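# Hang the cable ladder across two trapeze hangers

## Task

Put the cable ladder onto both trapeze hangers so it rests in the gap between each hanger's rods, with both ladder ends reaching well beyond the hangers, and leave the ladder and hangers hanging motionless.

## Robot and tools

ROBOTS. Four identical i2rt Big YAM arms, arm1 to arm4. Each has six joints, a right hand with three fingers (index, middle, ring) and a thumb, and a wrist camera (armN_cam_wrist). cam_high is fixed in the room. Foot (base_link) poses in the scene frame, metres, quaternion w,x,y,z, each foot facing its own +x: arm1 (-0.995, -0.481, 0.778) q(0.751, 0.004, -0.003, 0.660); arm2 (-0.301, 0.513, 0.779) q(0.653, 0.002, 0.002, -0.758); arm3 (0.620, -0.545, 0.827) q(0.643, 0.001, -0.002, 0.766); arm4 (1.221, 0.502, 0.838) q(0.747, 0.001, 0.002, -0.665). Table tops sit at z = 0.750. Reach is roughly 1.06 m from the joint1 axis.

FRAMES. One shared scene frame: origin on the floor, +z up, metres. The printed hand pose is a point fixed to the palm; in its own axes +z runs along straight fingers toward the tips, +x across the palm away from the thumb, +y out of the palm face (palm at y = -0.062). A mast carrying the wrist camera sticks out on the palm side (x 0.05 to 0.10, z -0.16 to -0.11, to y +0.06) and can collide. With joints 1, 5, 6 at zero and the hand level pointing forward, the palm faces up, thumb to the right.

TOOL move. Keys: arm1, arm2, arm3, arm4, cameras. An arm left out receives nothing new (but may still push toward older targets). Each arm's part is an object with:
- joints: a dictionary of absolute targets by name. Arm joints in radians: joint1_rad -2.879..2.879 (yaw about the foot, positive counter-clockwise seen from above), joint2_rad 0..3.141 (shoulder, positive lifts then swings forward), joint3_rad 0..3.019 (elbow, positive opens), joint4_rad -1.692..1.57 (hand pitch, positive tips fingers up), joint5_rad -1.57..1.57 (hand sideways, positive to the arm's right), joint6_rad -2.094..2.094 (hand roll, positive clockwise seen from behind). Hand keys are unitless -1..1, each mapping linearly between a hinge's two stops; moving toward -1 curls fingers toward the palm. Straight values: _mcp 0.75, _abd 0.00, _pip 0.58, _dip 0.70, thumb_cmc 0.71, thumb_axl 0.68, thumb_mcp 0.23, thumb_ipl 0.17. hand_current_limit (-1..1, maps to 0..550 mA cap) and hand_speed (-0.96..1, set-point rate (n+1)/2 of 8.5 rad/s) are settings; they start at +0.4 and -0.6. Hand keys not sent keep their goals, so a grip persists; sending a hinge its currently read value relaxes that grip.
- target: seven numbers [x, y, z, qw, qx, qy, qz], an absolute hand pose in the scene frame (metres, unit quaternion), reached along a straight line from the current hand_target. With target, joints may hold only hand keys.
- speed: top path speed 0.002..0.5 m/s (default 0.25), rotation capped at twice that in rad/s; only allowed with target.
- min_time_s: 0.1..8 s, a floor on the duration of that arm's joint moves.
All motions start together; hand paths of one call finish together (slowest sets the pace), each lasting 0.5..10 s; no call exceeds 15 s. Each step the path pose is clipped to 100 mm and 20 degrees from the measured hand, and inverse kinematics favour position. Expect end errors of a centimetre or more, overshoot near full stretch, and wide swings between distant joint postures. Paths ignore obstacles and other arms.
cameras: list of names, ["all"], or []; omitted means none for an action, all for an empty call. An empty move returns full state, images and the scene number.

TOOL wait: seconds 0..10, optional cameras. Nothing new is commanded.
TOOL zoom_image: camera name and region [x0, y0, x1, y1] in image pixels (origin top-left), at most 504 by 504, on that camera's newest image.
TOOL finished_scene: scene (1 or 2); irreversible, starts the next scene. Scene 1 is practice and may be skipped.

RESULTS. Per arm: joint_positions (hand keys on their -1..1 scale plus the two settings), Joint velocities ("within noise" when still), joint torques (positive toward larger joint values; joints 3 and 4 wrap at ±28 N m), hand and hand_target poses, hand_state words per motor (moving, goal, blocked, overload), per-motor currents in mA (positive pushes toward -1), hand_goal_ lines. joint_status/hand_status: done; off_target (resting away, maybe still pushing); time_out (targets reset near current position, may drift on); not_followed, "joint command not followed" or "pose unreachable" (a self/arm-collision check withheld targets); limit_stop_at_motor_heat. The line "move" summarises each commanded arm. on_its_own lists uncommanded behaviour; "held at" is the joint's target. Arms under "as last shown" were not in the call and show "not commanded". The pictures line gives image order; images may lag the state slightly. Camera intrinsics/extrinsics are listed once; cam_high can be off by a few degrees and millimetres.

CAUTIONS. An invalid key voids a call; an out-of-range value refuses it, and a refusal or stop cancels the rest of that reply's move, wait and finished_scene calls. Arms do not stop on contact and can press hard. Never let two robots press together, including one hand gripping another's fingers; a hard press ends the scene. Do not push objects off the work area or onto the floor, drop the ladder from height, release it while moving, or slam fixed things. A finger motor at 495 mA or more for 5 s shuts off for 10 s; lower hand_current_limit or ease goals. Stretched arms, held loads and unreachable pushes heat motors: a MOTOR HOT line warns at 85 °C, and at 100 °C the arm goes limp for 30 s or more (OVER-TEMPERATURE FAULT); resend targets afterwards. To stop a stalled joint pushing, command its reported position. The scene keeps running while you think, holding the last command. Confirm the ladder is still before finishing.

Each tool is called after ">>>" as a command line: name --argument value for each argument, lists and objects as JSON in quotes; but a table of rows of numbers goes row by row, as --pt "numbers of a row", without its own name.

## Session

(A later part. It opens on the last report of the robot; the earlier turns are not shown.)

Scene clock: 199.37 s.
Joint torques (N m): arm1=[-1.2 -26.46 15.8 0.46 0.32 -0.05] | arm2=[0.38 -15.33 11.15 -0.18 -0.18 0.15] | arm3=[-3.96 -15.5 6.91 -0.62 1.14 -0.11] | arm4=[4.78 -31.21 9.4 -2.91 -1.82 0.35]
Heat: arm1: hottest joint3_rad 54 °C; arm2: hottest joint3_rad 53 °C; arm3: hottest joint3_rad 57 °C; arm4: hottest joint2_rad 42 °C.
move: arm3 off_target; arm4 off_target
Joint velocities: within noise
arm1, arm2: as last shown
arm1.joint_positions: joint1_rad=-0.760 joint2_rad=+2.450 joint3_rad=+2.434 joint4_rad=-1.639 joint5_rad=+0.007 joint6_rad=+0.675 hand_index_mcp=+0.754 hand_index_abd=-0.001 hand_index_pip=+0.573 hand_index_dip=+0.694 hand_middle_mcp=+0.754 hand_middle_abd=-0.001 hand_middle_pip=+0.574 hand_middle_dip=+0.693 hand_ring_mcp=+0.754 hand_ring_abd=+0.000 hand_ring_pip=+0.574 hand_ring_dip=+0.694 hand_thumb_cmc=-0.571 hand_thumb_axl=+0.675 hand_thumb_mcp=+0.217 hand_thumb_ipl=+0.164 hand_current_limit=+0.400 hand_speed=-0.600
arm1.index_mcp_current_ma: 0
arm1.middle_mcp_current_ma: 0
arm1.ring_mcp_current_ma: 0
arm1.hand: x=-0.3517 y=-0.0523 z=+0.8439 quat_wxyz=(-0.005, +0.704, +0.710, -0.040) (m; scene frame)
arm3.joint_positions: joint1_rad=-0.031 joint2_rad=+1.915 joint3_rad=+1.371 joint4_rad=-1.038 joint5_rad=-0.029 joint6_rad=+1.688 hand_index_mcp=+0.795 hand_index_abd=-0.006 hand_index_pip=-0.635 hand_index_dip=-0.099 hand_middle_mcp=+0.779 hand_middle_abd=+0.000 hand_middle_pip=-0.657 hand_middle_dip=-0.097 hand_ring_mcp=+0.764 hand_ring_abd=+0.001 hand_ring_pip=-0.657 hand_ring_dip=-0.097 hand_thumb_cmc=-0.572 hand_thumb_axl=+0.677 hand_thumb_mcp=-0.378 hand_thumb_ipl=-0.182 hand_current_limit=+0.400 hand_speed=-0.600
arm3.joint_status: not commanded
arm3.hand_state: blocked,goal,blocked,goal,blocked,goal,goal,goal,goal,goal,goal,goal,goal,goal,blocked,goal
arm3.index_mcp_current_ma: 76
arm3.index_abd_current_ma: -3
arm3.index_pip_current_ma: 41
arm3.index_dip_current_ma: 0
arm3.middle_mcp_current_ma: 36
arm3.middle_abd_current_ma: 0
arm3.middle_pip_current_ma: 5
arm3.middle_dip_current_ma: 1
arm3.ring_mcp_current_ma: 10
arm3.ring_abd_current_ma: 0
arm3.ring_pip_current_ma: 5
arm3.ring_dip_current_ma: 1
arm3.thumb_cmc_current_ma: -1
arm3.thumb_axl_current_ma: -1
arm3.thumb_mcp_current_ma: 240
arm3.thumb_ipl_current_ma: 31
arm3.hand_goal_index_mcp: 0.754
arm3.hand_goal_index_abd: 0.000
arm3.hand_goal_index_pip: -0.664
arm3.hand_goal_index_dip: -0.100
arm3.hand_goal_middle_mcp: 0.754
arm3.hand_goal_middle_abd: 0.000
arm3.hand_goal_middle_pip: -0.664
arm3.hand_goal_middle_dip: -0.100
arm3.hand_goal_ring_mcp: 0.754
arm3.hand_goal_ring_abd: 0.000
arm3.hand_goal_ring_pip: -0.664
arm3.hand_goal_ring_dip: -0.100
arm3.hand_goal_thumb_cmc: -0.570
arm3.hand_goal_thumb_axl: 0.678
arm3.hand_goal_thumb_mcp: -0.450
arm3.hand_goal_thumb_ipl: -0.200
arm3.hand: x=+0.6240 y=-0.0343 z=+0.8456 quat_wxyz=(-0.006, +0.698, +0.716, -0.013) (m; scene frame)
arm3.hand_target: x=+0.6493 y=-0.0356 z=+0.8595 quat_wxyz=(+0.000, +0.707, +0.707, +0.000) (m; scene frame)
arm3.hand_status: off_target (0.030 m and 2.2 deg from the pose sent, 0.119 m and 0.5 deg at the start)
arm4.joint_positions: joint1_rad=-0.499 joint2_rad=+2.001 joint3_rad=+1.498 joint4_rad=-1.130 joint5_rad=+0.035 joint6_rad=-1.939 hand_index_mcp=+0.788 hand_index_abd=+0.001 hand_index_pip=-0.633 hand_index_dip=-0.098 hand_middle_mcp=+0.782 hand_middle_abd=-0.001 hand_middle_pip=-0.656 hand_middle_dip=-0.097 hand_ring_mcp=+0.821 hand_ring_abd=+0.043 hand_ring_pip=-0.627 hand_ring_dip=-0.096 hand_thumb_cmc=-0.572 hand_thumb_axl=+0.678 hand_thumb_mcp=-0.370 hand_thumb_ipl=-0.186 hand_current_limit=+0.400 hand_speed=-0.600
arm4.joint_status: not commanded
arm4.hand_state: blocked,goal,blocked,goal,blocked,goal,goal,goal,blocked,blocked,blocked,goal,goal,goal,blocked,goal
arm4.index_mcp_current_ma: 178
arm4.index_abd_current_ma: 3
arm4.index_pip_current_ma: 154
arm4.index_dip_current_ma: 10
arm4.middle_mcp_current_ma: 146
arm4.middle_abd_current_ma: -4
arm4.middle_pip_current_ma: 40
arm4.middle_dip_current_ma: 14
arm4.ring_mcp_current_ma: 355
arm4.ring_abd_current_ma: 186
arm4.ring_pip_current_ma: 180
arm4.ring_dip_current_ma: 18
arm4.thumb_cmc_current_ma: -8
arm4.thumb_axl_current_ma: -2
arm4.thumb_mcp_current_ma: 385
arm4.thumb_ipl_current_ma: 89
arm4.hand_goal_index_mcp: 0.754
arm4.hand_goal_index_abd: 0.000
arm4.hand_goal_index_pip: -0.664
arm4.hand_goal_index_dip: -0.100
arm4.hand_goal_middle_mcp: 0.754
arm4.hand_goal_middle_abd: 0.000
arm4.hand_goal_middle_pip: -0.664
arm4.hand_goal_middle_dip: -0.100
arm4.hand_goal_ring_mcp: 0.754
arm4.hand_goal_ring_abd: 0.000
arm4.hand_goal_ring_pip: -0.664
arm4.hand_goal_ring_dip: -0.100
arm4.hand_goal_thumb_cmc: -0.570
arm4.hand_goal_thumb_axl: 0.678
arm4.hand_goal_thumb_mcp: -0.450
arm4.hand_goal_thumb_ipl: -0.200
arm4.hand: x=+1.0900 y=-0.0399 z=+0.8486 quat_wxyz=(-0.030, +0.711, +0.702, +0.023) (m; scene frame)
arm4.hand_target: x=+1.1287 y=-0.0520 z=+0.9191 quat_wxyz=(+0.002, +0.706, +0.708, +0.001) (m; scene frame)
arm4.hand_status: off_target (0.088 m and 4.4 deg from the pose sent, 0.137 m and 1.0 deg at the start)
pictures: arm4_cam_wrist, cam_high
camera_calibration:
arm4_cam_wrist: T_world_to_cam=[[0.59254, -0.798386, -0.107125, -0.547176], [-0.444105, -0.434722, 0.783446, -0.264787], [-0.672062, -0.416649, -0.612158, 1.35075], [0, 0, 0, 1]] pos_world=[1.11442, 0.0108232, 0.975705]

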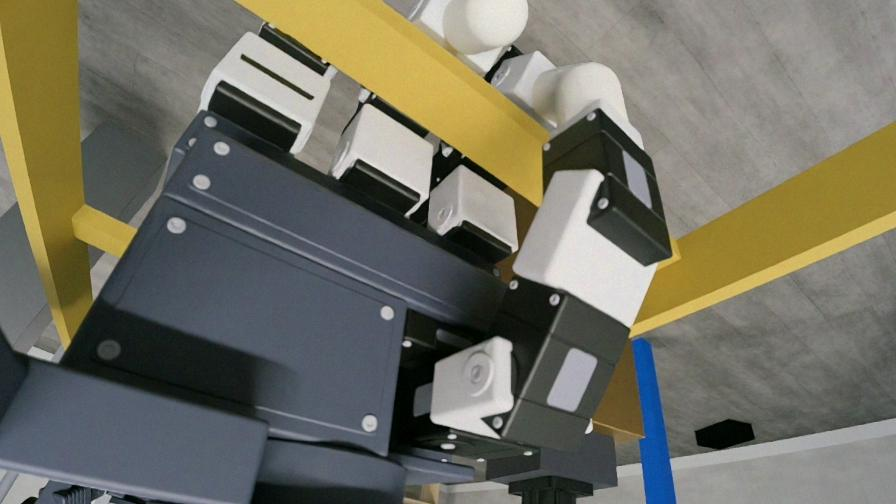

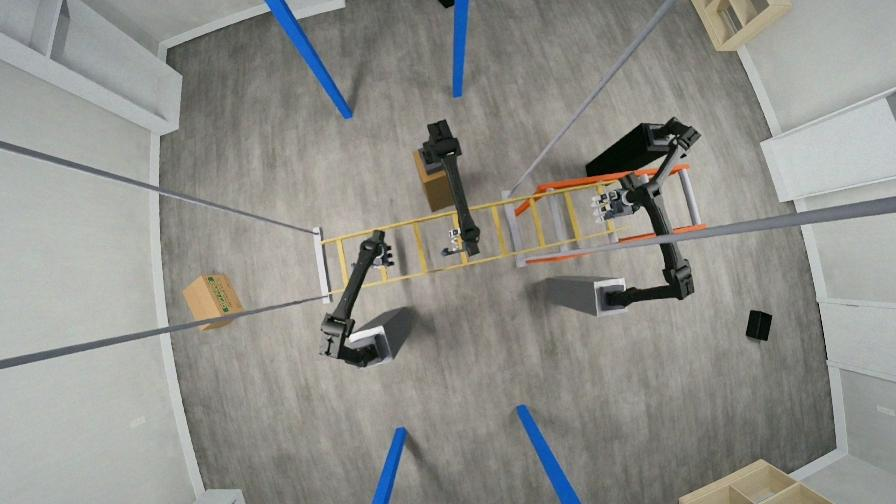

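>>> move --arm3 '{"target": [0.65, -0.045, 0.93, 0, 0.7071, 0.7071, 0], "speed": 0.1}' --arm4 '{"target": [1.11, -0.065, 0.945, 0, 0.7071, 0.7071, 0], "speed": 0.1}' --cameras '["arm3_cam_wrist"]'

Scene clock: 201.37 s.
Joint torques (N m): arm1=[-1.08 -26.58 15.77 0.5 0.34 -0.05] | arm2=[0.44 -15.79 11.18 -0.1 -0.18 0.16] | arm3=[-0.97 -21.3 9.85 -3.75 0.37 0.18] | arm4=[-0.32 -29.04 13.72 -3.37 -0.13 -0.09]
Heat: arm1: hottest joint3_rad 54 °C; arm2: hottest joint3_rad 53 °C; arm3: hottest joint3_rad 57 °C; arm4: hottest joint2_rad 42 °C.
move: arm3 off_target; arm4 off_target
Joint velocities: within noise
arm1, arm2: as last shown
arm3.joint_positions: joint1_rad=-0.068 joint2_rad=+1.899 joint3_rad=+1.371 joint4_rad=-1.097 joint5_rad=-0.006 joint6_rad=+1.658 hand_index_mcp=+0.803 hand_index_abd=-0.060 hand_index_pip=-0.599 hand_index_dip=-0.099 hand_middle_mcp=+0.776 hand_middle_abd=-0.002 hand_middle_pip=-0.654 hand_middle_dip=-0.097 hand_ring_mcp=+0.759 hand_ring_abd=+0.001 hand_ring_pip=-0.657 hand_ring_dip=-0.097 hand_thumb_cmc=-0.573 hand_thumb_axl=+0.675 hand_thumb_mcp=-0.449 hand_thumb_ipl=-0.198 hand_current_limit=+0.400 hand_speed=-0.600
arm3.joint_status: not commanded
arm3.hand_state: blocked,blocked,blocked,goal,blocked,goal,goal,goal,goal,goal,goal,goal,goal,goal,goal,goal
arm3.index_mcp_current_ma: 101
arm3.index_abd_current_ma: -102
arm3.index_pip_current_ma: 141
arm3.index_dip_current_ma: 0
arm3.middle_mcp_current_ma: 29
arm3.middle_abd_current_ma: 0
arm3.middle_pip_current_ma: 9
arm3.middle_dip_current_ma: 1
arm3.ring_mcp_current_ma: 4
arm3.ring_abd_current_ma: 0
arm3.ring_pip_current_ma: 5
arm3.ring_dip_current_ma: 1
arm3.thumb_cmc_current_ma: -2
arm3.thumb_axl_current_ma: -2
arm3.thumb_mcp_current_ma: 0
arm3.thumb_ipl_current_ma: 2
arm3.hand_goal_index_mcp: 0.754
arm3.hand_goal_index_abd: 0.000
arm3.hand_goal_index_pip: -0.664
arm3.hand_goal_index_dip: -0.100
arm3.hand_goal_middle_mcp: 0.754
arm3.hand_goal_middle_abd: 0.000
arm3.hand_goal_middle_pip: -0.664
arm3.hand_goal_middle_dip: -0.100
arm3.hand_goal_ring_mcp: 0.754
arm3.hand_goal_ring_abd: 0.000
arm3.hand_goal_ring_pip: -0.664
arm3.hand_goal_ring_dip: -0.100
arm3.hand_goal_thumb_cmc: -0.570
arm3.hand_goal_thumb_axl: 0.678
arm3.hand_goal_thumb_mcp: -0.450
arm3.hand_goal_thumb_ipl: -0.200
arm3.on_its_own: hand_thumb_mcp moved -0.071 to your old target -0.450
arm3.hand: x=+0.6490 y=-0.0448 z=+0.8573 quat_wxyz=(+0.018, +0.700, +0.713, -0.018) (m; scene frame)
arm3.hand_target: x=+0.6508 y=-0.0462 z=+0.9241 quat_wxyz=(-0.001, +0.707, +0.707, +0.000) (m; scene frame)
arm3.hand_status: off_target (0.073 m and 3.1 deg from the pose sent, 0.089 m and 2.2 deg at the start)
arm4.joint_positions: joint1_rad=-0.461 joint2_rad=+1.991 joint3_rad=+1.538 joint4_rad=-1.187 joint5_rad=-0.005 joint6_rad=-1.912 hand_index_mcp=+0.788 hand_index_abd=+0.001 hand_index_pip=-0.633 hand_index_dip=-0.098 hand_middle_mcp=+0.782 hand_middle_abd=+0.001 hand_middle_pip=-0.653 hand_middle_dip=-0.097 hand_ring_mcp=+0.815 hand_ring_abd=+0.045 hand_ring_pip=-0.610 hand_ring_dip=-0.096 hand_thumb_cmc=-0.572 hand_thumb_axl=+0.678 hand_thumb_mcp=-0.370 hand_thumb_ipl=-0.186 hand_current_limit=+0.400 hand_speed=-0.600
arm4.joint_status: not commanded
arm4.hand_state: blocked,goal,blocked,goal,blocked,goal,goal,goal,blocked,blocked,blocked,goal,goal,goal,blocked,goal
arm4.index_mcp_current_ma: 178
arm4.index_abd_current_ma: 3
arm4.index_pip_current_ma: 154
arm4.index_dip_current_ma: 10
arm4.middle_mcp_current_ma: 146
arm4.middle_abd_current_ma: 5
arm4.middle_pip_current_ma: 53
arm4.middle_dip_current_ma: 14
arm4.ring_mcp_current_ma: 323
arm4.ring_abd_current_ma: 195
arm4.ring_pip_current_ma: 266
arm4.ring_dip_current_ma: 17
arm4.thumb_cmc_current_ma: -8
arm4.thumb_axl_current_ma: -2
arm4.thumb_mcp_current_ma: 385
arm4.thumb_ipl_current_ma: 89
arm4.hand_goal_index_mcp: 0.754
arm4.hand_goal_index_abd: 0.000
arm4.hand_goal_index_pip: -0.664
arm4.hand_goal_index_dip: -0.100
arm4.hand_goal_middle_mcp: 0.754
arm4.hand_goal_middle_abd: 0.000
arm4.hand_goal_middle_pip: -0.664
arm4.hand_goal_middle_dip: -0.100
arm4.hand_goal_ring_mcp: 0.754
arm4.hand_goal_ring_abd: 0.000
arm4.hand_goal_ring_pip: -0.664
arm4.hand_goal_ring_dip: -0.100
arm4.hand_goal_thumb_cmc: -0.570
arm4.hand_goal_thumb_axl: 0.678
arm4.hand_goal_thumb_mcp: -0.450
arm4.hand_goal_thumb_ipl: -0.200
arm4.hand: x=+1.1151 y=-0.0528 z=+0.8709 quat_wxyz=(-0.014, +0.708, +0.705, +0.034) (m; scene frame)
arm4.hand_target: x=+1.1115 y=-0.0625 z=+0.9415 quat_wxyz=(+0.001, +0.707, +0.707, -0.001) (m; scene frame)
arm4.hand_status: off_target (0.075 m and 4.2 deg from the pose sent, 0.102 m and 4.4 deg at the start)
pictures: arm3_cam_wrist
camera_calibration:
arm3_cam_wrist: T_world_to_cam=[[0.66178, -0.746925, 0.0644259, -0.489428], [-0.490913, -0.366791, 0.790233, -0.43227], [-0.566614, -0.554588, -0.60941, 0.99064], [0, 0, 0, 1]] pos_world=[0.672997, 0.0252785, 0.976832]

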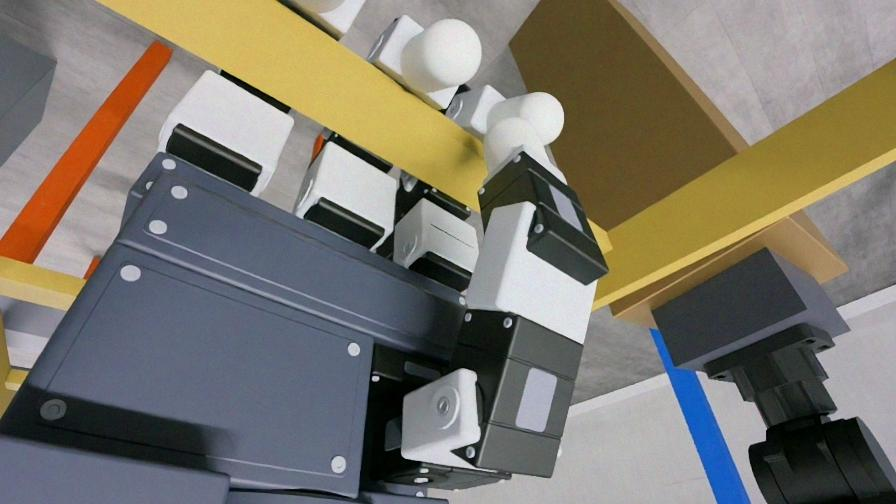

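>>> move --arm3 '{"target": [0.77, -0.05, 0.915, 0, 0.7071, 0.7071, 0], "speed": 0.1}' --arm4 '{"target": [1.23, -0.07, 0.935, 0, 0.7071, 0.7071, 0], "speed": 0.1}' --cameras '["cam_high"]'

>>> zoom_image --camera "cam_high" --region '[290, 210, 410, 320]'

Scene clock: 203.47 s.
Joint torques (N m): arm1=[-1.55 -26.58 15.77 0.46 0.32 -0.06] | arm2=[0.38 -15.62 11.17 -0.13 -0.18 0.18] | arm3=[-3.49 -20.19 9.2 -2.4 1.21 -0.04] | arm4=[1.85 -30.45 10.02 -2.02 -1.16 0.11]
Heat: arm1: hottest joint3_rad 54 °C; arm2: hottest joint3_rad 54 °C; arm3: hottest joint3_rad 57 °C; arm4: hottest joint2_rad 43 °C.
move: arm3 off_target; arm4 off_target
Joint velocities: within noise
arm1, arm2: as last shown
arm3.joint_positions: joint1_rad=-0.268 joint2_rad=+1.890 joint3_rad=+1.349 joint4_rad=-1.097 joint5_rad=-0.030 joint6_rad=+1.452 hand_index_mcp=+0.800 hand_index_abd=-0.060 hand_index_pip=-0.599 hand_index_dip=-0.099 hand_middle_mcp=+0.779 hand_middle_abd=-0.001 hand_middle_pip=-0.657 hand_middle_dip=-0.097 hand_ring_mcp=+0.759 hand_ring_abd=+0.001 hand_ring_pip=-0.657 hand_ring_dip=-0.097 hand_thumb_cmc=-0.573 hand_thumb_axl=+0.675 hand_thumb_mcp=-0.450 hand_thumb_ipl=-0.198 hand_current_limit=+0.400 hand_speed=-0.600
arm3.joint_status: not commanded
arm3.hand_state: blocked,blocked,blocked,goal,blocked,goal,goal,goal,goal,goal,goal,goal,goal,goal,goal,goal
arm3.index_mcp_current_ma: 91
arm3.index_abd_current_ma: -102
arm3.index_pip_current_ma: 141
arm3.index_dip_current_ma: 0
arm3.middle_mcp_current_ma: 36
arm3.middle_abd_current_ma: 0
arm3.middle_pip_current_ma: 5
arm3.middle_dip_current_ma: 1
arm3.ring_mcp_current_ma: 3
arm3.ring_abd_current_ma: 0
arm3.ring_pip_current_ma: 5
arm3.ring_dip_current_ma: 1
arm3.thumb_cmc_current_ma: -2
arm3.thumb_axl_current_ma: -2
arm3.thumb_mcp_current_ma: 0
arm3.thumb_ipl_current_ma: 2
arm3.hand_goal_index_mcp: 0.754
arm3.hand_goal_index_abd: 0.000
arm3.hand_goal_index_pip: -0.664
arm3.hand_goal_index_dip: -0.100
arm3.hand_goal_middle_mcp: 0.754
arm3.hand_goal_middle_abd: 0.000
arm3.hand_goal_middle_pip: -0.664
arm3.hand_goal_middle_dip: -0.100
arm3.hand_goal_ring_mcp: 0.754
arm3.hand_goal_ring_abd: 0.000
arm3.hand_goal_ring_pip: -0.664
arm3.hand_goal_ring_dip: -0.100
arm3.hand_goal_thumb_cmc: -0.570
arm3.hand_goal_thumb_axl: 0.678
arm3.hand_goal_thumb_mcp: -0.450
arm3.hand_goal_thumb_ipl: -0.200
arm3.hand: x=+0.7487 y=-0.0521 z=+0.8521 quat_wxyz=(+0.008, +0.698, +0.715, -0.034) (m; scene frame)
arm3.hand_target: x=+0.7691 y=-0.0515 z=+0.9112 quat_wxyz=(+0.000, +0.707, +0.707, +0.001) (m; scene frame)
arm3.hand_status: off_target (0.066 m and 4.2 deg from the pose sent, 0.134 m and 3.1 deg at the start)
arm4.joint_positions: joint1_rad=-0.281 joint2_rad=+1.966 joint3_rad=+1.477 joint4_rad=-1.167 joint5_rad=+0.020 joint6_rad=-1.729 hand_index_mcp=+0.788 hand_index_abd=+0.001 hand_index_pip=-0.633 hand_index_dip=-0.098 hand_middle_mcp=+0.781 hand_middle_abd=+0.000 hand_middle_pip=-0.656 hand_middle_dip=-0.097 hand_ring_mcp=+0.814 hand_ring_abd=+0.047 hand_ring_pip=-0.610 hand_ring_dip=-0.096 hand_thumb_cmc=-0.572 hand_thumb_axl=+0.678 hand_thumb_mcp=-0.370 hand_thumb_ipl=-0.186 hand_current_limit=+0.400 hand_speed=-0.600
arm4.joint_status: not commanded
arm4.hand_state: blocked,goal,blocked,goal,blocked,goal,goal,goal,blocked,blocked,blocked,goal,goal,goal,blocked,goal
arm4.index_mcp_current_ma: 178
arm4.index_abd_current_ma: 3
arm4.index_pip_current_ma: 154
arm4.index_dip_current_ma: 10
arm4.middle_mcp_current_ma: 141
arm4.middle_abd_current_ma: 1
arm4.middle_pip_current_ma: 40
arm4.middle_dip_current_ma: 14
arm4.ring_mcp_current_ma: 314
arm4.ring_abd_current_ma: 201
arm4.ring_pip_current_ma: 266
arm4.ring_dip_current_ma: 17
arm4.thumb_cmc_current_ma: -8
arm4.thumb_axl_current_ma: -2
arm4.thumb_mcp_current_ma: 385
arm4.thumb_ipl_current_ma: 89
arm4.hand_goal_index_mcp: 0.754
arm4.hand_goal_index_abd: 0.000
arm4.hand_goal_index_pip: -0.664
arm4.hand_goal_index_dip: -0.100
arm4.hand_goal_middle_mcp: 0.754
arm4.hand_goal_middle_abd: 0.000
arm4.hand_goal_middle_pip: -0.664
arm4.hand_goal_middle_dip: -0.100
arm4.hand_goal_ring_mcp: 0.754
arm4.hand_goal_ring_abd: 0.000
arm4.hand_goal_ring_pip: -0.664
arm4.hand_goal_ring_dip: -0.100
arm4.hand_goal_thumb_cmc: -0.570
arm4.hand_goal_thumb_axl: 0.678
arm4.hand_goal_thumb_mcp: -0.450
arm4.hand_goal_thumb_ipl: -0.200
arm4.hand: x=+1.2122 y=-0.0600 z=+0.8607 quat_wxyz=(-0.035, +0.709, +0.704, +0.030) (m; scene frame)
arm4.hand_target: x=+1.2299 y=-0.0679 z=+0.9307 quat_wxyz=(+0.001, +0.707, +0.708, +0.001) (m; scene frame)
arm4.hand_status: off_target (0.077 m and 5.3 deg from the pose sent, 0.133 m and 4.2 deg at the start)
pictures: cam_high

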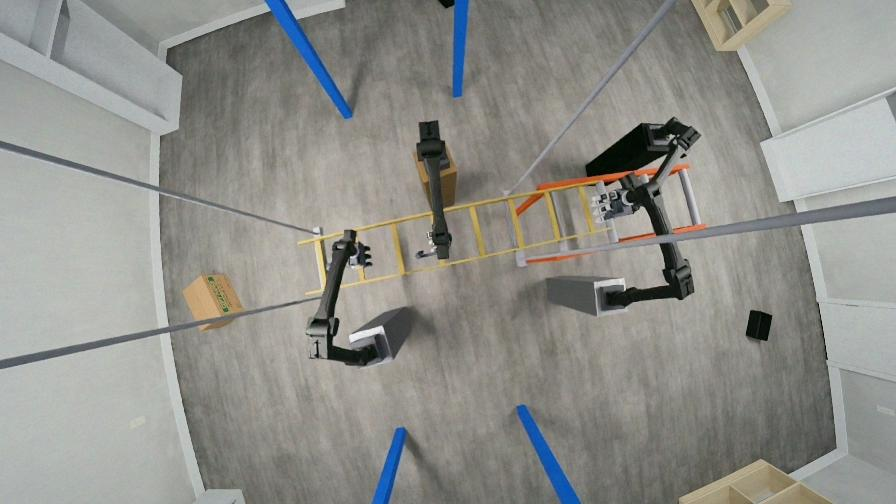

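Scaled by 4.200 from the camera's 896x504 image, which has a finer 1280x720 frame.

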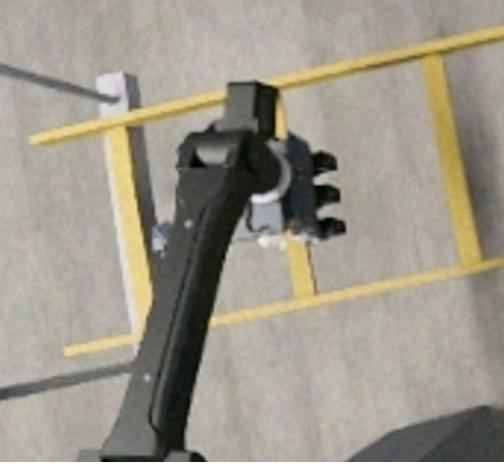

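>>> move --arm3 '{"target": [0.84, -0.055, 0.90, 0, 0.7071, 0.7071, 0], "speed": 0.1}' --arm4 '{"target": [1.30, -0.07, 0.92, 0, 0.7071, 0.7071, 0], "speed": 0.1}'

>>> move --arm3 '{"target": [0.83, -0.055, 0.865, 0, 0.7071, 0.7071, 0], "speed": 0.06}' --arm4 '{"target": [1.30, -0.065, 0.835, 0, 0.7071, 0.7071, 0], "speed": 0.06}' --cameras '["cam_high", "arm4_cam_wrist"]'

>>> zoom_image --camera "cam_high" --region '[290, 210, 410, 320]'

Scene clock: 205.47 s.
Joint torques (N m): arm1=[-1.32 -26.46 15.66 0.36 0.32 -0.06] | arm2=[0.32 -15.62 11.17 -0.12 -0.16 0.15] | arm3=[-3.9 -17.73 10.14 -2.21 1.46 -0.11] | arm4=[2.2 -29.04 9.73 -2.07 -1.56 0.1]
Heat: arm1: hottest joint3_rad 55 °C; arm2: hottest joint3_rad 54 °C; arm3: hottest joint3_rad 56 °C; arm4: hottest joint2_rad 44 °C.
move: arm3 off_target; arm4 off_target
Joint velocities: within noise
arm1, arm2: as last shown
arm3.joint_positions: joint1_rad=-0.394 joint2_rad=+1.893 joint3_rad=+1.345 joint4_rad=-1.076 joint5_rad=-0.037 joint6_rad=+1.330 hand_index_mcp=+0.800 hand_index_abd=-0.060 hand_index_pip=-0.599 hand_index_dip=-0.099 hand_middle_mcp=+0.773 hand_middle_abd=-0.001 hand_middle_pip=-0.656 hand_middle_dip=-0.097 hand_ring_mcp=+0.758 hand_ring_abd=+0.001 hand_ring_pip=-0.657 hand_ring_dip=-0.097 hand_thumb_cmc=-0.573 hand_thumb_axl=+0.675 hand_thumb_mcp=-0.450 hand_thumb_ipl=-0.198 hand_current_limit=+0.400 hand_speed=-0.600
arm3.joint_status: not commanded
arm3.hand_state: blocked,blocked,blocked,goal,goal,goal,goal,goal,goal,goal,goal,goal,goal,goal,goal,goal
arm3.index_mcp_current_ma: 92
arm3.index_abd_current_ma: -102
arm3.index_pip_current_ma: 141
arm3.index_dip_current_ma: 0
arm3.middle_mcp_current_ma: 25
arm3.middle_abd_current_ma: 0
arm3.middle_pip_current_ma: 6
arm3.middle_dip_current_ma: 1
arm3.ring_mcp_current_ma: 2
arm3.ring_abd_current_ma: 0
arm3.ring_pip_current_ma: 5
arm3.ring_dip_current_ma: 1
arm3.thumb_cmc_current_ma: -2
arm3.thumb_axl_current_ma: -2
arm3.thumb_mcp_current_ma: 0
arm3.thumb_ipl_current_ma: 2
arm3.hand_goal_index_mcp: 0.754
arm3.hand_goal_index_abd: 0.000
arm3.hand_goal_index_pip: -0.664
arm3.hand_goal_index_dip: -0.100
arm3.hand_goal_middle_mcp: 0.754
arm3.hand_goal_middle_abd: 0.000
arm3.hand_goal_middle_pip: -0.664
arm3.hand_goal_middle_dip: -0.100
arm3.hand_goal_ring_mcp: 0.754
arm3.hand_goal_ring_abd: 0.000
arm3.hand_goal_ring_pip: -0.664
arm3.hand_goal_ring_dip: -0.100
arm3.hand_goal_thumb_cmc: -0.570
arm3.hand_goal_thumb_axl: 0.678
arm3.hand_goal_thumb_mcp: -0.450
arm3.hand_goal_thumb_ipl: -0.200
arm3.hand: x=+0.8125 y=-0.0585 z=+0.8483 quat_wxyz=(-0.003, +0.700, +0.714, -0.030) (m; scene frame)
arm3.hand_target: x=+0.8388 y=-0.0567 z=+0.8980 quat_wxyz=(+0.000, +0.708, +0.707, +0.001) (m; scene frame)
arm3.hand_status: off_target (0.059 m and 3.7 deg from the pose sent, 0.103 m and 4.3 deg at the start)
arm4.joint_positions: joint1_rad=-0.160 joint2_rad=+1.957 joint3_rad=+1.445 joint4_rad=-1.125 joint5_rad=+0.031 joint6_rad=-1.601 hand_index_mcp=+0.788 hand_index_abd=+0.001 hand_index_pip=-0.633 hand_index_dip=-0.098 hand_middle_mcp=+0.779 hand_middle_abd=+0.000 hand_middle_pip=-0.656 hand_middle_dip=-0.097 hand_ring_mcp=+0.810 hand_ring_abd=+0.047 hand_ring_pip=-0.610 hand_ring_dip=-0.096 hand_thumb_cmc=-0.572 hand_thumb_axl=+0.678 hand_thumb_mcp=-0.370 hand_thumb_ipl=-0.186 hand_current_limit=+0.400 hand_speed=-0.600
arm4.joint_status: not commanded
arm4.hand_state: blocked,goal,blocked,goal,blocked,goal,goal,goal,blocked,blocked,blocked,goal,goal,goal,blocked,goal
arm4.index_mcp_current_ma: 178
arm4.index_abd_current_ma: 3
arm4.index_pip_current_ma: 154
arm4.index_dip_current_ma: 10
arm4.middle_mcp_current_ma: 133
arm4.middle_abd_current_ma: 1
arm4.middle_pip_current_ma: 40
arm4.middle_dip_current_ma: 14
arm4.ring_mcp_current_ma: 293
arm4.ring_abd_current_ma: 201
arm4.ring_pip_current_ma: 266
arm4.ring_dip_current_ma: 17
arm4.thumb_cmc_current_ma: -8
arm4.thumb_axl_current_ma: -2
arm4.thumb_mcp_current_ma: 385
arm4.thumb_ipl_current_ma: 89
arm4.hand_goal_index_mcp: 0.754
arm4.hand_goal_index_abd: 0.000
arm4.hand_goal_index_pip: -0.664
arm4.hand_goal_index_dip: -0.100
arm4.hand_goal_middle_mcp: 0.754
arm4.hand_goal_middle_abd: 0.000
arm4.hand_goal_middle_pip: -0.664
arm4.hand_goal_middle_dip: -0.100
arm4.hand_goal_ring_mcp: 0.754
arm4.hand_goal_ring_abd: 0.000
arm4.hand_goal_ring_pip: -0.664
arm4.hand_goal_ring_dip: -0.100
arm4.hand_goal_thumb_cmc: -0.570
arm4.hand_goal_thumb_axl: 0.678
arm4.hand_goal_thumb_mcp: -0.450
arm4.hand_goal_thumb_ipl: -0.200
arm4.hand: x=+1.2756 y=-0.0652 z=+0.8530 quat_wxyz=(-0.036, +0.711, +0.702, +0.015) (m; scene frame)
arm4.hand_target: x=+1.2993 y=-0.0686 z=+0.9162 quat_wxyz=(+0.001, +0.707, +0.708, +0.001) (m; scene frame)
arm4.hand_status: off_target (0.071 m and 4.5 deg from the pose sent, 0.107 m and 5.3 deg at the start)
pictures: none

Scene clock: 207.33 s.
Joint torques (N m): arm1=[-1.61 -26.34 15.83 0.44 0.32 -0.07] | arm2=[0.5 -15.5 11.18 -0.08 -0.17 0.13] | arm3=[-2.9 -14.86 7.49 0.29 1.2 -0.02] | arm4=[2.61 -17.61 7.43 0.85 -1.44 0.16]
Heat: arm1: hottest joint3_rad 55 °C; arm2: hottest joint3_rad 54 °C; arm3: hottest joint3_rad 56 °C; arm4: hottest joint2_rad 44 °C.
move: arm3 off_target; arm4 off_target
Joint velocities: within noise
arm1.joint_positions: joint1_rad=-0.760 joint2_rad=+2.450 joint3_rad=+2.434 joint4_rad=-1.639 joint5_rad=+0.007 joint6_rad=+0.675 hand_index_mcp=+0.754 hand_index_abd=-0.001 hand_index_pip=+0.573 hand_index_dip=+0.694 hand_middle_mcp=+0.754 hand_middle_abd=-0.001 hand_middle_pip=+0.574 hand_middle_dip=+0.693 hand_ring_mcp=+0.754 hand_ring_abd=+0.000 hand_ring_pip=+0.574 hand_ring_dip=+0.694 hand_thumb_cmc=-0.571 hand_thumb_axl=+0.675 hand_thumb_mcp=+0.217 hand_thumb_ipl=+0.164 hand_current_limit=+0.400 hand_speed=-0.600
arm1.joint_status: not commanded
arm1.hand_state: goal,goal,goal,goal,goal,goal,goal,goal,goal,goal,goal,goal,goal,goal,goal,goal
arm1.index_mcp_current_ma: 0
arm1.index_abd_current_ma: 0
arm1.index_pip_current_ma: -3
arm1.index_dip_current_ma: -3
arm1.middle_mcp_current_ma: 0
arm1.middle_abd_current_ma: -1
arm1.middle_pip_current_ma: -3
arm1.middle_dip_current_ma: -3
arm1.ring_mcp_current_ma: 0
arm1.ring_abd_current_ma: 0
arm1.ring_pip_current_ma: -3
arm1.ring_dip_current_ma: -3
arm1.thumb_cmc_current_ma: -2
arm1.thumb_axl_current_ma: -4
arm1.thumb_mcp_current_ma: -24
arm1.thumb_ipl_current_ma: -7
arm1.hand_goal_index_mcp: 0.754
arm1.hand_goal_index_abd: 0.000
arm1.hand_goal_index_pip: 0.576
arm1.hand_goal_index_dip: 0.696
arm1.hand_goal_middle_mcp: 0.754
arm1.hand_goal_middle_abd: 0.000
arm1.hand_goal_middle_pip: 0.576
arm1.hand_goal_middle_dip: 0.696
arm1.hand_goal_ring_mcp: 0.754
arm1.hand_goal_ring_abd: 0.000
arm1.hand_goal_ring_pip: 0.576
arm1.hand_goal_ring_dip: 0.696
arm1.hand_goal_thumb_cmc: -0.570
arm1.hand_goal_thumb_axl: 0.678
arm1.hand_goal_thumb_mcp: 0.226
arm1.hand_goal_thumb_ipl: 0.168
arm1.hand: x=-0.3517 y=-0.0523 z=+0.8439 quat_wxyz=(-0.005, +0.704, +0.710, -0.040) (m; scene frame)
arm1.hand_target: x=-0.3330 y=-0.0475 z=+0.8764 quat_wxyz=(+0.001, +0.707, +0.707, +0.000) (m; scene frame)
arm1.hand_status: not commanded
arm2.joint_positions: joint1_rad=+0.369 joint2_rad=+1.753 joint3_rad=+1.866 joint4_rad=-1.700 joint5_rad=-0.001 joint6_rad=-1.362 hand_index_mcp=+0.754 hand_index_abd=+0.000 hand_index_pip=+0.578 hand_index_dip=+0.696 hand_middle_mcp=+0.754 hand_middle_abd=-0.001 hand_middle_pip=+0.578 hand_middle_dip=+0.696 hand_ring_mcp=+0.749 hand_ring_abd=-0.001 hand_ring_pip=+0.577 hand_ring_dip=+0.695 hand_thumb_cmc=-0.571 hand_thumb_axl=+0.678 hand_thumb_mcp=+0.217 hand_thumb_ipl=+0.164 hand_current_limit=+0.400 hand_speed=-0.600
arm2.joint_status: not commanded
arm2.hand_state: goal,goal,goal,goal,goal,goal,goal,goal,goal,goal,goal,goal,goal,goal,goal,goal
arm2.index_mcp_current_ma: 0
arm2.index_abd_current_ma: 1
arm2.index_pip_current_ma: 4
arm2.index_dip_current_ma: 0
arm2.middle_mcp_current_ma: 0
arm2.middle_abd_current_ma: -2
arm2.middle_pip_current_ma: 4
arm2.middle_dip_current_ma: -1
arm2.ring_mcp_current_ma: -15
arm2.ring_abd_current_ma: -3
arm2.ring_pip_current_ma: 2
arm2.ring_dip_current_ma: -2
arm2.thumb_cmc_current_ma: -1
arm2.thumb_axl_current_ma: -1
arm2.thumb_mcp_current_ma: -38
arm2.thumb_ipl_current_ma: -14
arm2.hand_goal_index_mcp: 0.754
arm2.hand_goal_index_abd: 0.000
arm2.hand_goal_index_pip: 0.576
arm2.hand_goal_index_dip: 0.696
arm2.hand_goal_middle_mcp: 0.754
arm2.hand_goal_middle_abd: 0.000
arm2.hand_goal_middle_pip: 0.576
arm2.hand_goal_middle_dip: 0.696
arm2.hand_goal_ring_mcp: 0.754
arm2.hand_goal_ring_abd: 0.000
arm2.hand_goal_ring_pip: 0.576
arm2.hand_goal_ring_dip: 0.696
arm2.hand_goal_thumb_cmc: -0.570
arm2.hand_goal_thumb_axl: 0.678
arm2.hand_goal_thumb_mcp: 0.226
arm2.hand_goal_thumb_ipl: 0.168
arm2.hand: x=-0.1007 y=-0.0307 z=+1.0625 quat_wxyz=(-0.008, +0.703, +0.711, +0.007) (m; scene frame)
arm2.hand_target: x=-0.1002 y=-0.0392 z=+1.0795 quat_wxyz=(+0.007, +0.707, +0.707, -0.003) (m; scene frame)
arm2.hand_status: not commanded
arm3.joint_positions: joint1_rad=-0.391 joint2_rad=+1.893 joint3_rad=+1.341 joint4_rad=-1.062 joint5_rad=-0.030 joint6_rad=+1.334 hand_index_mcp=+0.800 hand_index_abd=-0.040 hand_index_pip=-0.618 hand_index_dip=-0.099 hand_middle_mcp=+0.773 hand_middle_abd=-0.001 hand_middle_pip=-0.657 hand_middle_dip=-0.097 hand_ring_mcp=+0.758 hand_ring_abd=+0.001 hand_ring_pip=-0.657 hand_ring_dip=-0.097 hand_thumb_cmc=-0.573 hand_thumb_axl=+0.675 hand_thumb_mcp=-0.450 hand_thumb_ipl=-0.198 hand_current_limit=+0.400 hand_speed=-0.600
arm3.joint_status: not commanded
arm3.hand_state: blocked,blocked,blocked,goal,goal,goal,goal,goal,goal,goal,goal,goal,goal,goal,goal,goal
arm3.index_mcp_current_ma: 92
arm3.index_abd_current_ma: -55
arm3.index_pip_current_ma: 83
arm3.index_dip_current_ma: 0
arm3.middle_mcp_current_ma: 25
arm3.middle_abd_current_ma: 0
arm3.middle_pip_current_ma: 5
arm3.middle_dip_current_ma: 1
arm3.ring_mcp_current_ma: 2
arm3.ring_abd_current_ma: 0
arm3.ring_pip_current_ma: 5
arm3.ring_dip_current_ma: 1
arm3.thumb_cmc_current_ma: -2
arm3.thumb_axl_current_ma: -2
arm3.thumb_mcp_current_ma: 0
arm3.thumb_ipl_current_ma: 1
arm3.hand_goal_index_mcp: 0.754
arm3.hand_goal_index_abd: 0.000
arm3.hand_goal_index_pip: -0.664
arm3.hand_goal_index_dip: -0.100
arm3.hand_goal_middle_mcp: 0.754
arm3.hand_goal_middle_abd: 0.000
arm3.hand_goal_middle_pip: -0.664
arm3.hand_goal_middle_dip: -0.100
arm3.hand_goal_ring_mcp: 0.754
arm3.hand_goal_ring_abd: 0.000
arm3.hand_goal_ring_pip: -0.664
arm3.hand_goal_ring_dip: -0.100
arm3.hand_goal_thumb_cmc: -0.570
arm3.hand_goal_thumb_axl: 0.678
arm3.hand_goal_thumb_mcp: -0.450
arm3.hand_goal_thumb_ipl: -0.200
arm3.hand: x=+0.8127 y=-0.0570 z=+0.8472 quat_wxyz=(-0.003, +0.700, +0.714, -0.024) (m; scene frame)
arm3.hand_target: x=+0.8296 y=-0.0554 z=+0.8648 quat_wxyz=(+0.000, +0.707, +0.707, +0.000) (m; scene frame)
arm3.hand_status: off_target (0.025 m and 3.0 deg from the pose sent, 0.024 m and 3.6 deg at the start)
arm4.joint_positions: joint1_rad=-0.160 joint2_rad=+1.925 joint3_rad=+1.370 joint4_rad=-1.000 joint5_rad=+0.031 joint6_rad=-1.603 hand_index_mcp=+0.788 hand_index_abd=+0.001 hand_index_pip=-0.633 hand_index_dip=-0.098 hand_middle_mcp=+0.772 hand_middle_abd=+0.000 hand_middle_pip=-0.656 hand_middle_dip=-0.097 hand_ring_mcp=+0.804 hand_ring_abd=+0.000 hand_ring_pip=-0.657 hand_ring_dip=-0.096 hand_thumb_cmc=-0.572 hand_thumb_axl=+0.678 hand_thumb_mcp=-0.370 hand_thumb_ipl=-0.186 hand_current_limit=+0.400 hand_speed=-0.600
arm4.joint_status: not commanded
arm4.hand_state: blocked,goal,blocked,goal,goal,goal,goal,goal,blocked,goal,goal,goal,goal,goal,blocked,goal
arm4.index_mcp_current_ma: 178
arm4.index_abd_current_ma: 3
arm4.index_pip_current_ma: 154
arm4.index_dip_current_ma: 10
arm4.middle_mcp_current_ma: 93
arm4.middle_abd_current_ma: 1
arm4.middle_pip_current_ma: 40
arm4.middle_dip_current_ma: 14
arm4.ring_mcp_current_ma: 262
arm4.ring_abd_current_ma: 2
arm4.ring_pip_current_ma: 35
arm4.ring_dip_current_ma: 17
arm4.thumb_cmc_current_ma: -8
arm4.thumb_axl_current_ma: -2
arm4.thumb_mcp_current_ma: 385
arm4.thumb_ipl_current_ma: 89
arm4.hand_goal_index_mcp: 0.754
arm4.hand_goal_index_abd: 0.000
arm4.hand_goal_index_pip: -0.664
arm4.hand_goal_index_dip: -0.100
arm4.hand_goal_middle_mcp: 0.754
arm4.hand_goal_middle_abd: 0.000
arm4.hand_goal_middle_pip: -0.664
arm4.hand_goal_middle_dip: -0.100
arm4.hand_goal_ring_mcp: 0.754
arm4.hand_goal_ring_abd: 0.000
arm4.hand_goal_ring_pip: -0.664
arm4.hand_goal_ring_dip: -0.100
arm4.hand_goal_thumb_cmc: -0.570
arm4.hand_goal_thumb_axl: 0.678
arm4.hand_goal_thumb_mcp: -0.450
arm4.hand_goal_thumb_ipl: -0.200
arm4.hand: x=+1.2757 y=-0.0668 z=+0.8465 quat_wxyz=(-0.007, +0.711, +0.703, -0.015) (m; scene frame)
arm4.hand_target: x=+1.2993 y=-0.0640 z=+0.8353 quat_wxyz=(-0.001, +0.707, +0.707, +0.000) (m; scene frame)
arm4.hand_status: off_target (0.027 m and 2.0 deg from the pose sent, 0.030 m and 4.5 deg at the start)
pictures: arm4_cam_wrist, cam_high
camera_calibration:
arm4_cam_wrist: T_world_to_cam=[[0.59327, -0.803312, -0.0521536, -0.726826], [-0.425137, -0.367673, 0.827088, -0.249076], [-0.683586, -0.468514, -0.559647, 1.4298], [0, 0, 0, 1]] pos_world=[1.30271, -0.00556359, 0.968287]

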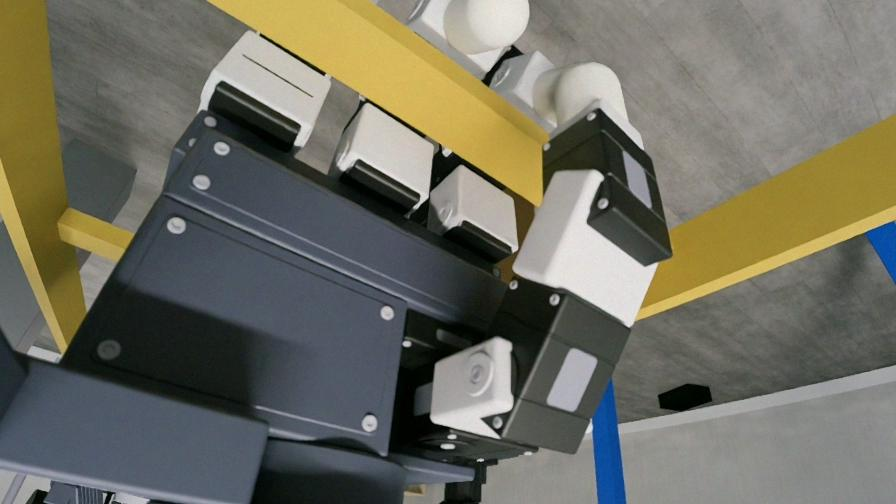

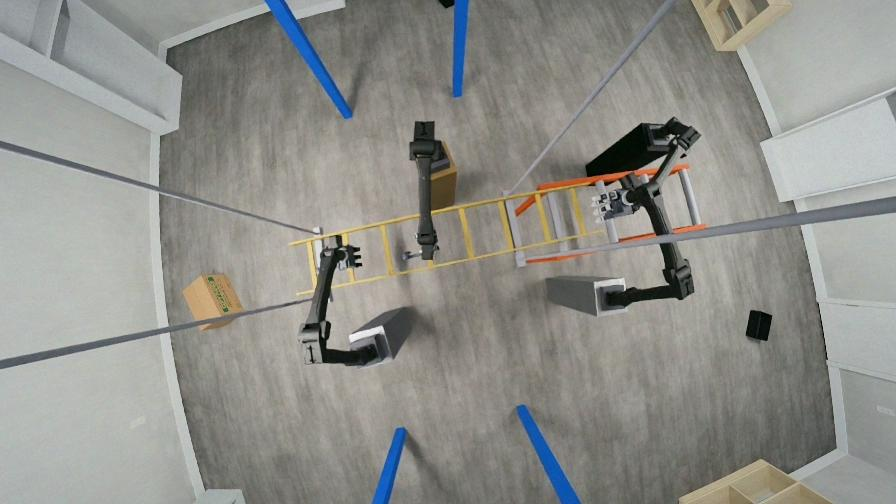

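Scaled by 4.200 from the camera's 896x504 image, which has a finer 1280x720 frame.

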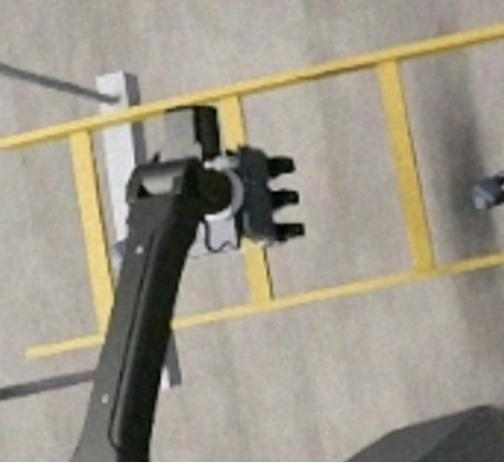

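>>> move --arm4 '{"joints": {"hand_thumb_mcp": 0.226, "hand_thumb_ipl": 0.168, "hand_index_dip": 0.696, "hand_middle_dip": 0.696, "hand_ring_dip": 0.696}, "target": [1.285, -0.068, 0.835, 0, 0.7071, 0.7071, 0]}'

>>> move --arm4 '{"joints": {"hand_index_pip": 0.576, "hand_middle_pip": 0.576, "hand_ring_pip": 0.576}, "target": [1.262, -0.06, 0.835, 0, 0.7071, 0.7071, 0]}'

>>> move --arm4 '{"target": [1.262, -0.05, 1.08, 0, 0.7071, 0.7071, 0], "speed": 0.25}' --arm3 '{"target": [0.90, -0.05, 0.89, 0, 0.7071, 0.7071, 0], "speed": 0.06}' --cameras '["arm4_cam_wrist"]'

Scene clock: 208.93 s.
Joint torques (N m): arm1=[-1.26 -26.17 15.83 0.35 0.35 -0.07] | arm2=[0.44 -15.44 11.15 -0.13 -0.16 0.15] | arm3=[-3.14 -14.86 7.46 0.25 1.17 -0.03] | arm4=[0.79 -16.79 8.47 0.64 -1.05 0.04]
Heat: arm1: hottest joint3_rad 55 °C; arm2: hottest joint3_rad 54 °C; arm3: hottest joint3_rad 55 °C; arm4: hottest joint2_rad 44 °C.
move: arm4 off_target
Joint velocities: within noise
arm1, arm2, arm3: as last shown
arm3.joint_positions: joint1_rad=-0.389 joint2_rad=+1.893 joint3_rad=+1.341 joint4_rad=-1.062 joint5_rad=-0.029 joint6_rad=+1.335 hand_index_mcp=+0.800 hand_index_abd=-0.040 hand_index_pip=-0.619 hand_index_dip=-0.099 hand_middle_mcp=+0.773 hand_middle_abd=-0.001 hand_middle_pip=-0.657 hand_middle_dip=-0.097 hand_ring_mcp=+0.758 hand_ring_abd=+0.001 hand_ring_pip=-0.657 hand_ring_dip=-0.097 hand_thumb_cmc=-0.573 hand_thumb_axl=+0.675 hand_thumb_mcp=-0.450 hand_thumb_ipl=-0.198 hand_current_limit=+0.400 hand_speed=-0.600
arm3.index_pip_current_ma: 82
arm3.hand: x=+0.8116 y=-0.0567 z=+0.8473 quat_wxyz=(-0.002, +0.700, +0.714, -0.024) (m; scene frame)
arm4.joint_positions: joint1_rad=-0.168 joint2_rad=+1.925 joint3_rad=+1.370 joint4_rad=-0.999 joint5_rad=+0.020 joint6_rad=-1.617 hand_index_mcp=+0.759 hand_index_abd=+0.001 hand_index_pip=-0.656 hand_index_dip=+0.693 hand_middle_mcp=+0.763 hand_middle_abd=+0.000 hand_middle_pip=-0.656 hand_middle_dip=+0.694 hand_ring_mcp=+0.788 hand_ring_abd=+0.000 hand_ring_pip=-0.657 hand_ring_dip=+0.693 hand_thumb_cmc=-0.572 hand_thumb_axl=+0.678 hand_thumb_mcp=+0.217 hand_thumb_ipl=+0.165 hand_current_limit=+0.400 hand_speed=-0.600
arm4.joint_status: all done
arm4.hand_state: goal,goal,goal,goal,goal,goal,goal,goal,blocked,goal,goal,goal,goal,goal,goal,goal
arm4.index_mcp_current_ma: 24
arm4.index_abd_current_ma: 3
arm4.index_pip_current_ma: 38
arm4.index_dip_current_ma: -13
arm4.middle_mcp_current_ma: 47
arm4.middle_abd_current_ma: 1
arm4.middle_pip_current_ma: 40
arm4.middle_dip_current_ma: -10
arm4.ring_mcp_current_ma: 177
arm4.ring_abd_current_ma: 2
arm4.ring_pip_current_ma: 35
arm4.ring_dip_current_ma: -12
arm4.thumb_cmc_current_ma: -8
arm4.thumb_axl_current_ma: -2
arm4.thumb_mcp_current_ma: -59
arm4.thumb_ipl_current_ma: -22
arm4.hand_goal_index_mcp: 0.754
arm4.hand_goal_index_abd: 0.000
arm4.hand_goal_index_pip: -0.664
arm4.hand_goal_index_dip: 0.696
arm4.hand_goal_middle_mcp: 0.754
arm4.hand_goal_middle_abd: 0.000
arm4.hand_goal_middle_pip: -0.664
arm4.hand_goal_middle_dip: 0.696
arm4.hand_goal_ring_mcp: 0.754
arm4.hand_goal_ring_abd: 0.000
arm4.hand_goal_ring_pip: -0.664
arm4.hand_goal_ring_dip: 0.696
arm4.hand_goal_thumb_cmc: -0.570
arm4.hand_goal_thumb_axl: 0.678
arm4.hand_goal_thumb_mcp: 0.226
arm4.hand_goal_thumb_ipl: 0.168
arm4.hand: x=+1.2736 y=-0.0664 z=+0.8474 quat_wxyz=(-0.003, +0.709, +0.705, -0.012) (m; scene frame)
arm4.hand_target: x=+1.2847 y=-0.0674 z=+0.8351 quat_wxyz=(+0.000, +0.707, +0.707, +0.000) (m; scene frame)
arm4.hand_status: off_target (0.017 m and 1.4 deg from the pose sent, 0.015 m and 2.0 deg at the start)
pictures: none

Scene clock: 210.27 s.
Joint torques (N m): arm1=[-1.55 -26.4 15.76 0.34 0.33 -0.05] | arm2=[0.5 -15.21 11.15 -0.06 -0.18 0.16] | arm3=[-3.14 -15.27 7.49 0.39 1.18 -0.05] | arm4=[-0.97 -17.96 7.77 0.59 -0.3 -0.14]
Heat: arm1: hottest joint3_rad 55 °C; arm2: hottest joint3_rad 54 °C; arm3: hottest joint3_rad 55 °C; arm4: hottest joint2_rad 44 °C.
move: arm4 done
Joint velocities: within noise
arm1, arm2, arm3: as last shown
arm3.joint_positions: joint1_rad=-0.386 joint2_rad=+1.893 joint3_rad=+1.341 joint4_rad=-1.062 joint5_rad=-0.029 joint6_rad=+1.338 hand_index_mcp=+0.800 hand_index_abd=-0.040 hand_index_pip=-0.619 hand_index_dip=-0.099 hand_middle_mcp=+0.773 hand_middle_abd=-0.001 hand_middle_pip=-0.657 hand_middle_dip=-0.097 hand_ring_mcp=+0.758 hand_ring_abd=+0.001 hand_ring_pip=-0.657 hand_ring_dip=-0.097 hand_thumb_cmc=-0.573 hand_thumb_axl=+0.675 hand_thumb_mcp=-0.450 hand_thumb_ipl=-0.199 hand_current_limit=+0.400 hand_speed=-0.600
arm3.hand: x=+0.8102 y=-0.0564 z=+0.8473 quat_wxyz=(-0.002, +0.700, +0.714, -0.024) (m; scene frame)
arm4.joint_positions: joint1_rad=-0.190 joint2_rad=+1.925 joint3_rad=+1.355 joint4_rad=-0.988 joint5_rad=+0.002 joint6_rad=-1.641 hand_index_mcp=+0.755 hand_index_abd=+0.001 hand_index_pip=+0.573 hand_index_dip=+0.693 hand_middle_mcp=+0.755 hand_middle_abd=+0.000 hand_middle_pip=+0.572 hand_middle_dip=+0.694 hand_ring_mcp=+0.755 hand_ring_abd=+0.000 hand_ring_pip=+0.573 hand_ring_dip=+0.693 hand_thumb_cmc=-0.572 hand_thumb_axl=+0.678 hand_thumb_mcp=+0.217 hand_thumb_ipl=+0.165 hand_current_limit=+0.400 hand_speed=-0.600
arm4.joint_status: all done
arm4.hand_state: goal,goal,goal,goal,goal,goal,goal,goal,goal,goal,goal,goal,goal,goal,goal,goal
arm4.index_mcp_current_ma: 7
arm4.index_abd_current_ma: 3
arm4.index_pip_current_ma: -16
arm4.index_dip_current_ma: -13
arm4.middle_mcp_current_ma: 7
arm4.middle_abd_current_ma: 1
arm4.middle_pip_current_ma: -17
arm4.middle_dip_current_ma: -10
arm4.ring_mcp_current_ma: 7
arm4.ring_abd_current_ma: 2
arm4.ring_pip_current_ma: -15
arm4.ring_dip_current_ma: -12
arm4.thumb_cmc_current_ma: -8
arm4.thumb_axl_current_ma: -2
arm4.thumb_mcp_current_ma: -59
arm4.thumb_ipl_current_ma: -22
arm4.hand_goal_index_mcp: 0.754
arm4.hand_goal_index_abd: 0.000
arm4.hand_goal_index_pip: 0.576
arm4.hand_goal_index_dip: 0.696
arm4.hand_goal_middle_mcp: 0.754
arm4.hand_goal_middle_abd: 0.000
arm4.hand_goal_middle_pip: 0.576
arm4.hand_goal_middle_dip: 0.696
arm4.hand_goal_ring_mcp: 0.754
arm4.hand_goal_ring_abd: 0.000
arm4.hand_goal_ring_pip: 0.576
arm4.hand_goal_ring_dip: 0.696
arm4.hand_goal_thumb_cmc: -0.570
arm4.hand_goal_thumb_axl: 0.678
arm4.hand_goal_thumb_mcp: 0.226
arm4.hand_goal_thumb_ipl: 0.168
arm4.hand: x=+1.2650 y=-0.0613 z=+0.8438 quat_wxyz=(+0.002, +0.708, +0.706, -0.004) (m; scene frame)
arm4.hand_target: x=+1.2621 y=-0.0599 z=+0.8350 quat_wxyz=(+0.000, +0.707, +0.707, +0.000) (m; scene frame)
arm4.hand_status: done (0.009 m and 0.5 deg from the pose sent, 0.018 m and 1.4 deg at the start)
pictures: none

Scene clock: 212.13 s.
Joint torques (N m): arm1=[-1.38 -26.29 15.87 0.57 0.33 -0.05] | arm2=[0.26 -15.09 11.14 -0.18 -0.17 0.14] | arm3=[-10.05 -15.56 12.62 -1.46 2.74 -0.55] | arm4=[-1.08 -17.61 12.51 -0.27 -0.29 -0.15]
Heat: arm1: hottest joint3_rad 55 °C; arm2: hottest joint3_rad 54 °C; arm3: hottest joint3_rad 55 °C; arm4: hottest joint2_rad 44 °C.
move: arm3 off_target; arm4 off_target
Joint velocities: within noise
arm1, arm2: as last shown
arm3.joint_positions: joint1_rad=-0.414 joint2_rad=+1.904 joint3_rad=+1.361 joint4_rad=-1.099 joint5_rad=-0.071 joint6_rad=+1.281 hand_index_mcp=+0.818 hand_index_abd=-0.038 hand_index_pip=-0.621 hand_index_dip=-0.098 hand_middle_mcp=+0.780 hand_middle_abd=+0.002 hand_middle_pip=-0.657 hand_middle_dip=-0.097 hand_ring_mcp=+0.758 hand_ring_abd=+0.001 hand_ring_pip=-0.657 hand_ring_dip=-0.097 hand_thumb_cmc=-0.573 hand_thumb_axl=+0.675 hand_thumb_mcp=-0.450 hand_thumb_ipl=-0.199 hand_current_limit=+0.400 hand_speed=-0.600
arm3.joint_status: not commanded
arm3.hand_state: blocked,blocked,blocked,goal,blocked,goal,goal,goal,goal,goal,goal,goal,goal,goal,goal,goal
arm3.index_mcp_current_ma: 150
arm3.index_abd_current_ma: -52
arm3.index_pip_current_ma: 75
arm3.index_dip_current_ma: 1
arm3.middle_mcp_current_ma: 40
arm3.middle_abd_current_ma: 1
arm3.middle_pip_current_ma: 5
arm3.middle_dip_current_ma: 1
arm3.ring_mcp_current_ma: 2
arm3.ring_abd_current_ma: 0
arm3.ring_pip_current_ma: 5
arm3.ring_dip_current_ma: 1
arm3.thumb_cmc_current_ma: -2
arm3.thumb_axl_current_ma: -2
arm3.thumb_mcp_current_ma: 0
arm3.thumb_ipl_current_ma: 0
arm3.hand_goal_index_mcp: 0.754
arm3.hand_goal_index_abd: 0.000
arm3.hand_goal_index_pip: -0.664
arm3.hand_goal_index_dip: -0.100
arm3.hand_goal_middle_mcp: 0.754
arm3.hand_goal_middle_abd: 0.000
arm3.hand_goal_middle_pip: -0.664
arm3.hand_goal_middle_dip: -0.100
arm3.hand_goal_ring_mcp: 0.754
arm3.hand_goal_ring_abd: 0.000
arm3.hand_goal_ring_pip: -0.664
arm3.hand_goal_ring_dip: -0.100
arm3.hand_goal_thumb_cmc: -0.570
arm3.hand_goal_thumb_axl: 0.678
arm3.hand_goal_thumb_mcp: -0.450
arm3.hand_goal_thumb_ipl: -0.200
arm3.hand: x=+0.8174 y=-0.0572 z=+0.8446 quat_wxyz=(-0.014, +0.689, +0.723, -0.047) (m; scene frame)
arm3.hand_target: x=+0.8943 y=-0.0578 z=+0.8902 quat_wxyz=(+0.003, +0.709, +0.706, +0.000) (m; scene frame)
arm3.hand_status: off_target (0.095 m and 6.2 deg from the pose sent, 0.100 m and 3.0 deg at the start)
arm4.joint_positions: joint1_rad=-0.190 joint2_rad=+1.720 joint3_rad=+1.683 joint4_rad=-1.551 joint5_rad=+0.002 joint6_rad=-1.643 hand_index_mcp=+0.755 hand_index_abd=+0.001 hand_index_pip=+0.573 hand_index_dip=+0.693 hand_middle_mcp=+0.755 hand_middle_abd=+0.000 hand_middle_pip=+0.572 hand_middle_dip=+0.694 hand_ring_mcp=+0.755 hand_ring_abd=+0.000 hand_ring_pip=+0.573 hand_ring_dip=+0.693 hand_thumb_cmc=-0.572 hand_thumb_axl=+0.678 hand_thumb_mcp=+0.217 hand_thumb_ipl=+0.165 hand_current_limit=+0.400 hand_speed=-0.600
arm4.joint_status: not commanded
arm4.hand_state: goal,goal,goal,goal,goal,goal,goal,goal,goal,goal,goal,goal,goal,goal,goal,goal
arm4.index_mcp_current_ma: 7
arm4.index_abd_current_ma: 3
arm4.index_pip_current_ma: -15
arm4.index_dip_current_ma: -13
arm4.middle_mcp_current_ma: 7
arm4.middle_abd_current_ma: 1
arm4.middle_pip_current_ma: -17
arm4.middle_dip_current_ma: -10
arm4.ring_mcp_current_ma: 7
arm4.ring_abd_current_ma: 2
arm4.ring_pip_current_ma: -15
arm4.ring_dip_current_ma: -12
arm4.thumb_cmc_current_ma: -8
arm4.thumb_axl_current_ma: -2
arm4.thumb_mcp_current_ma: -55
arm4.thumb_ipl_current_ma: -22
arm4.hand_goal_index_mcp: 0.754
arm4.hand_goal_index_abd: 0.000
arm4.hand_goal_index_pip: 0.576
arm4.hand_goal_index_dip: 0.696
arm4.hand_goal_middle_mcp: 0.754
arm4.hand_goal_middle_abd: 0.000
arm4.hand_goal_middle_pip: 0.576
arm4.hand_goal_middle_dip: 0.696
arm4.hand_goal_ring_mcp: 0.754
arm4.hand_goal_ring_abd: 0.000
arm4.hand_goal_ring_pip: 0.576
arm4.hand_goal_ring_dip: 0.696
arm4.hand_goal_thumb_cmc: -0.570
arm4.hand_goal_thumb_axl: 0.678
arm4.hand_goal_thumb_mcp: 0.226
arm4.hand_goal_thumb_ipl: 0.168
arm4.hand: x=+1.2664 y=-0.0435 z=+1.0684 quat_wxyz=(-0.008, +0.708, +0.706, +0.007) (m; scene frame)
arm4.hand_target: x=+1.2620 y=-0.0497 z=+1.0799 quat_wxyz=(+0.000, +0.707, +0.707, +0.000) (m; scene frame)
arm4.hand_status: off_target (0.014 m and 1.2 deg from the pose sent, 0.236 m and 0.5 deg at the start)
pictures: arm4_cam_wrist
camera_calibration:
arm4_cam_wrist: T_world_to_cam=[[0.602451, -0.795959, -0.0591772, -0.694752], [-0.446861, -0.397797, 0.801294, -0.374212], [-0.661338, -0.456296, -0.595336, 1.56897], [0, 0, 0, 1]] pos_world=[1.28895, 0.0140625, 1.19281]

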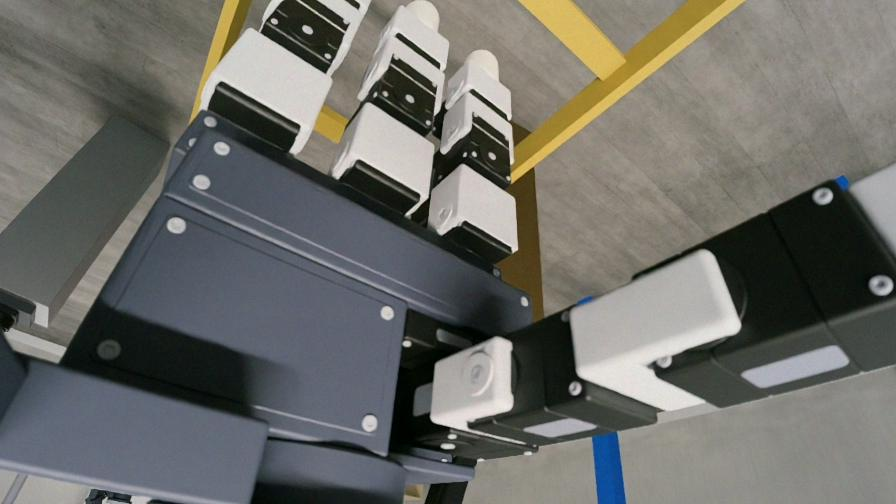

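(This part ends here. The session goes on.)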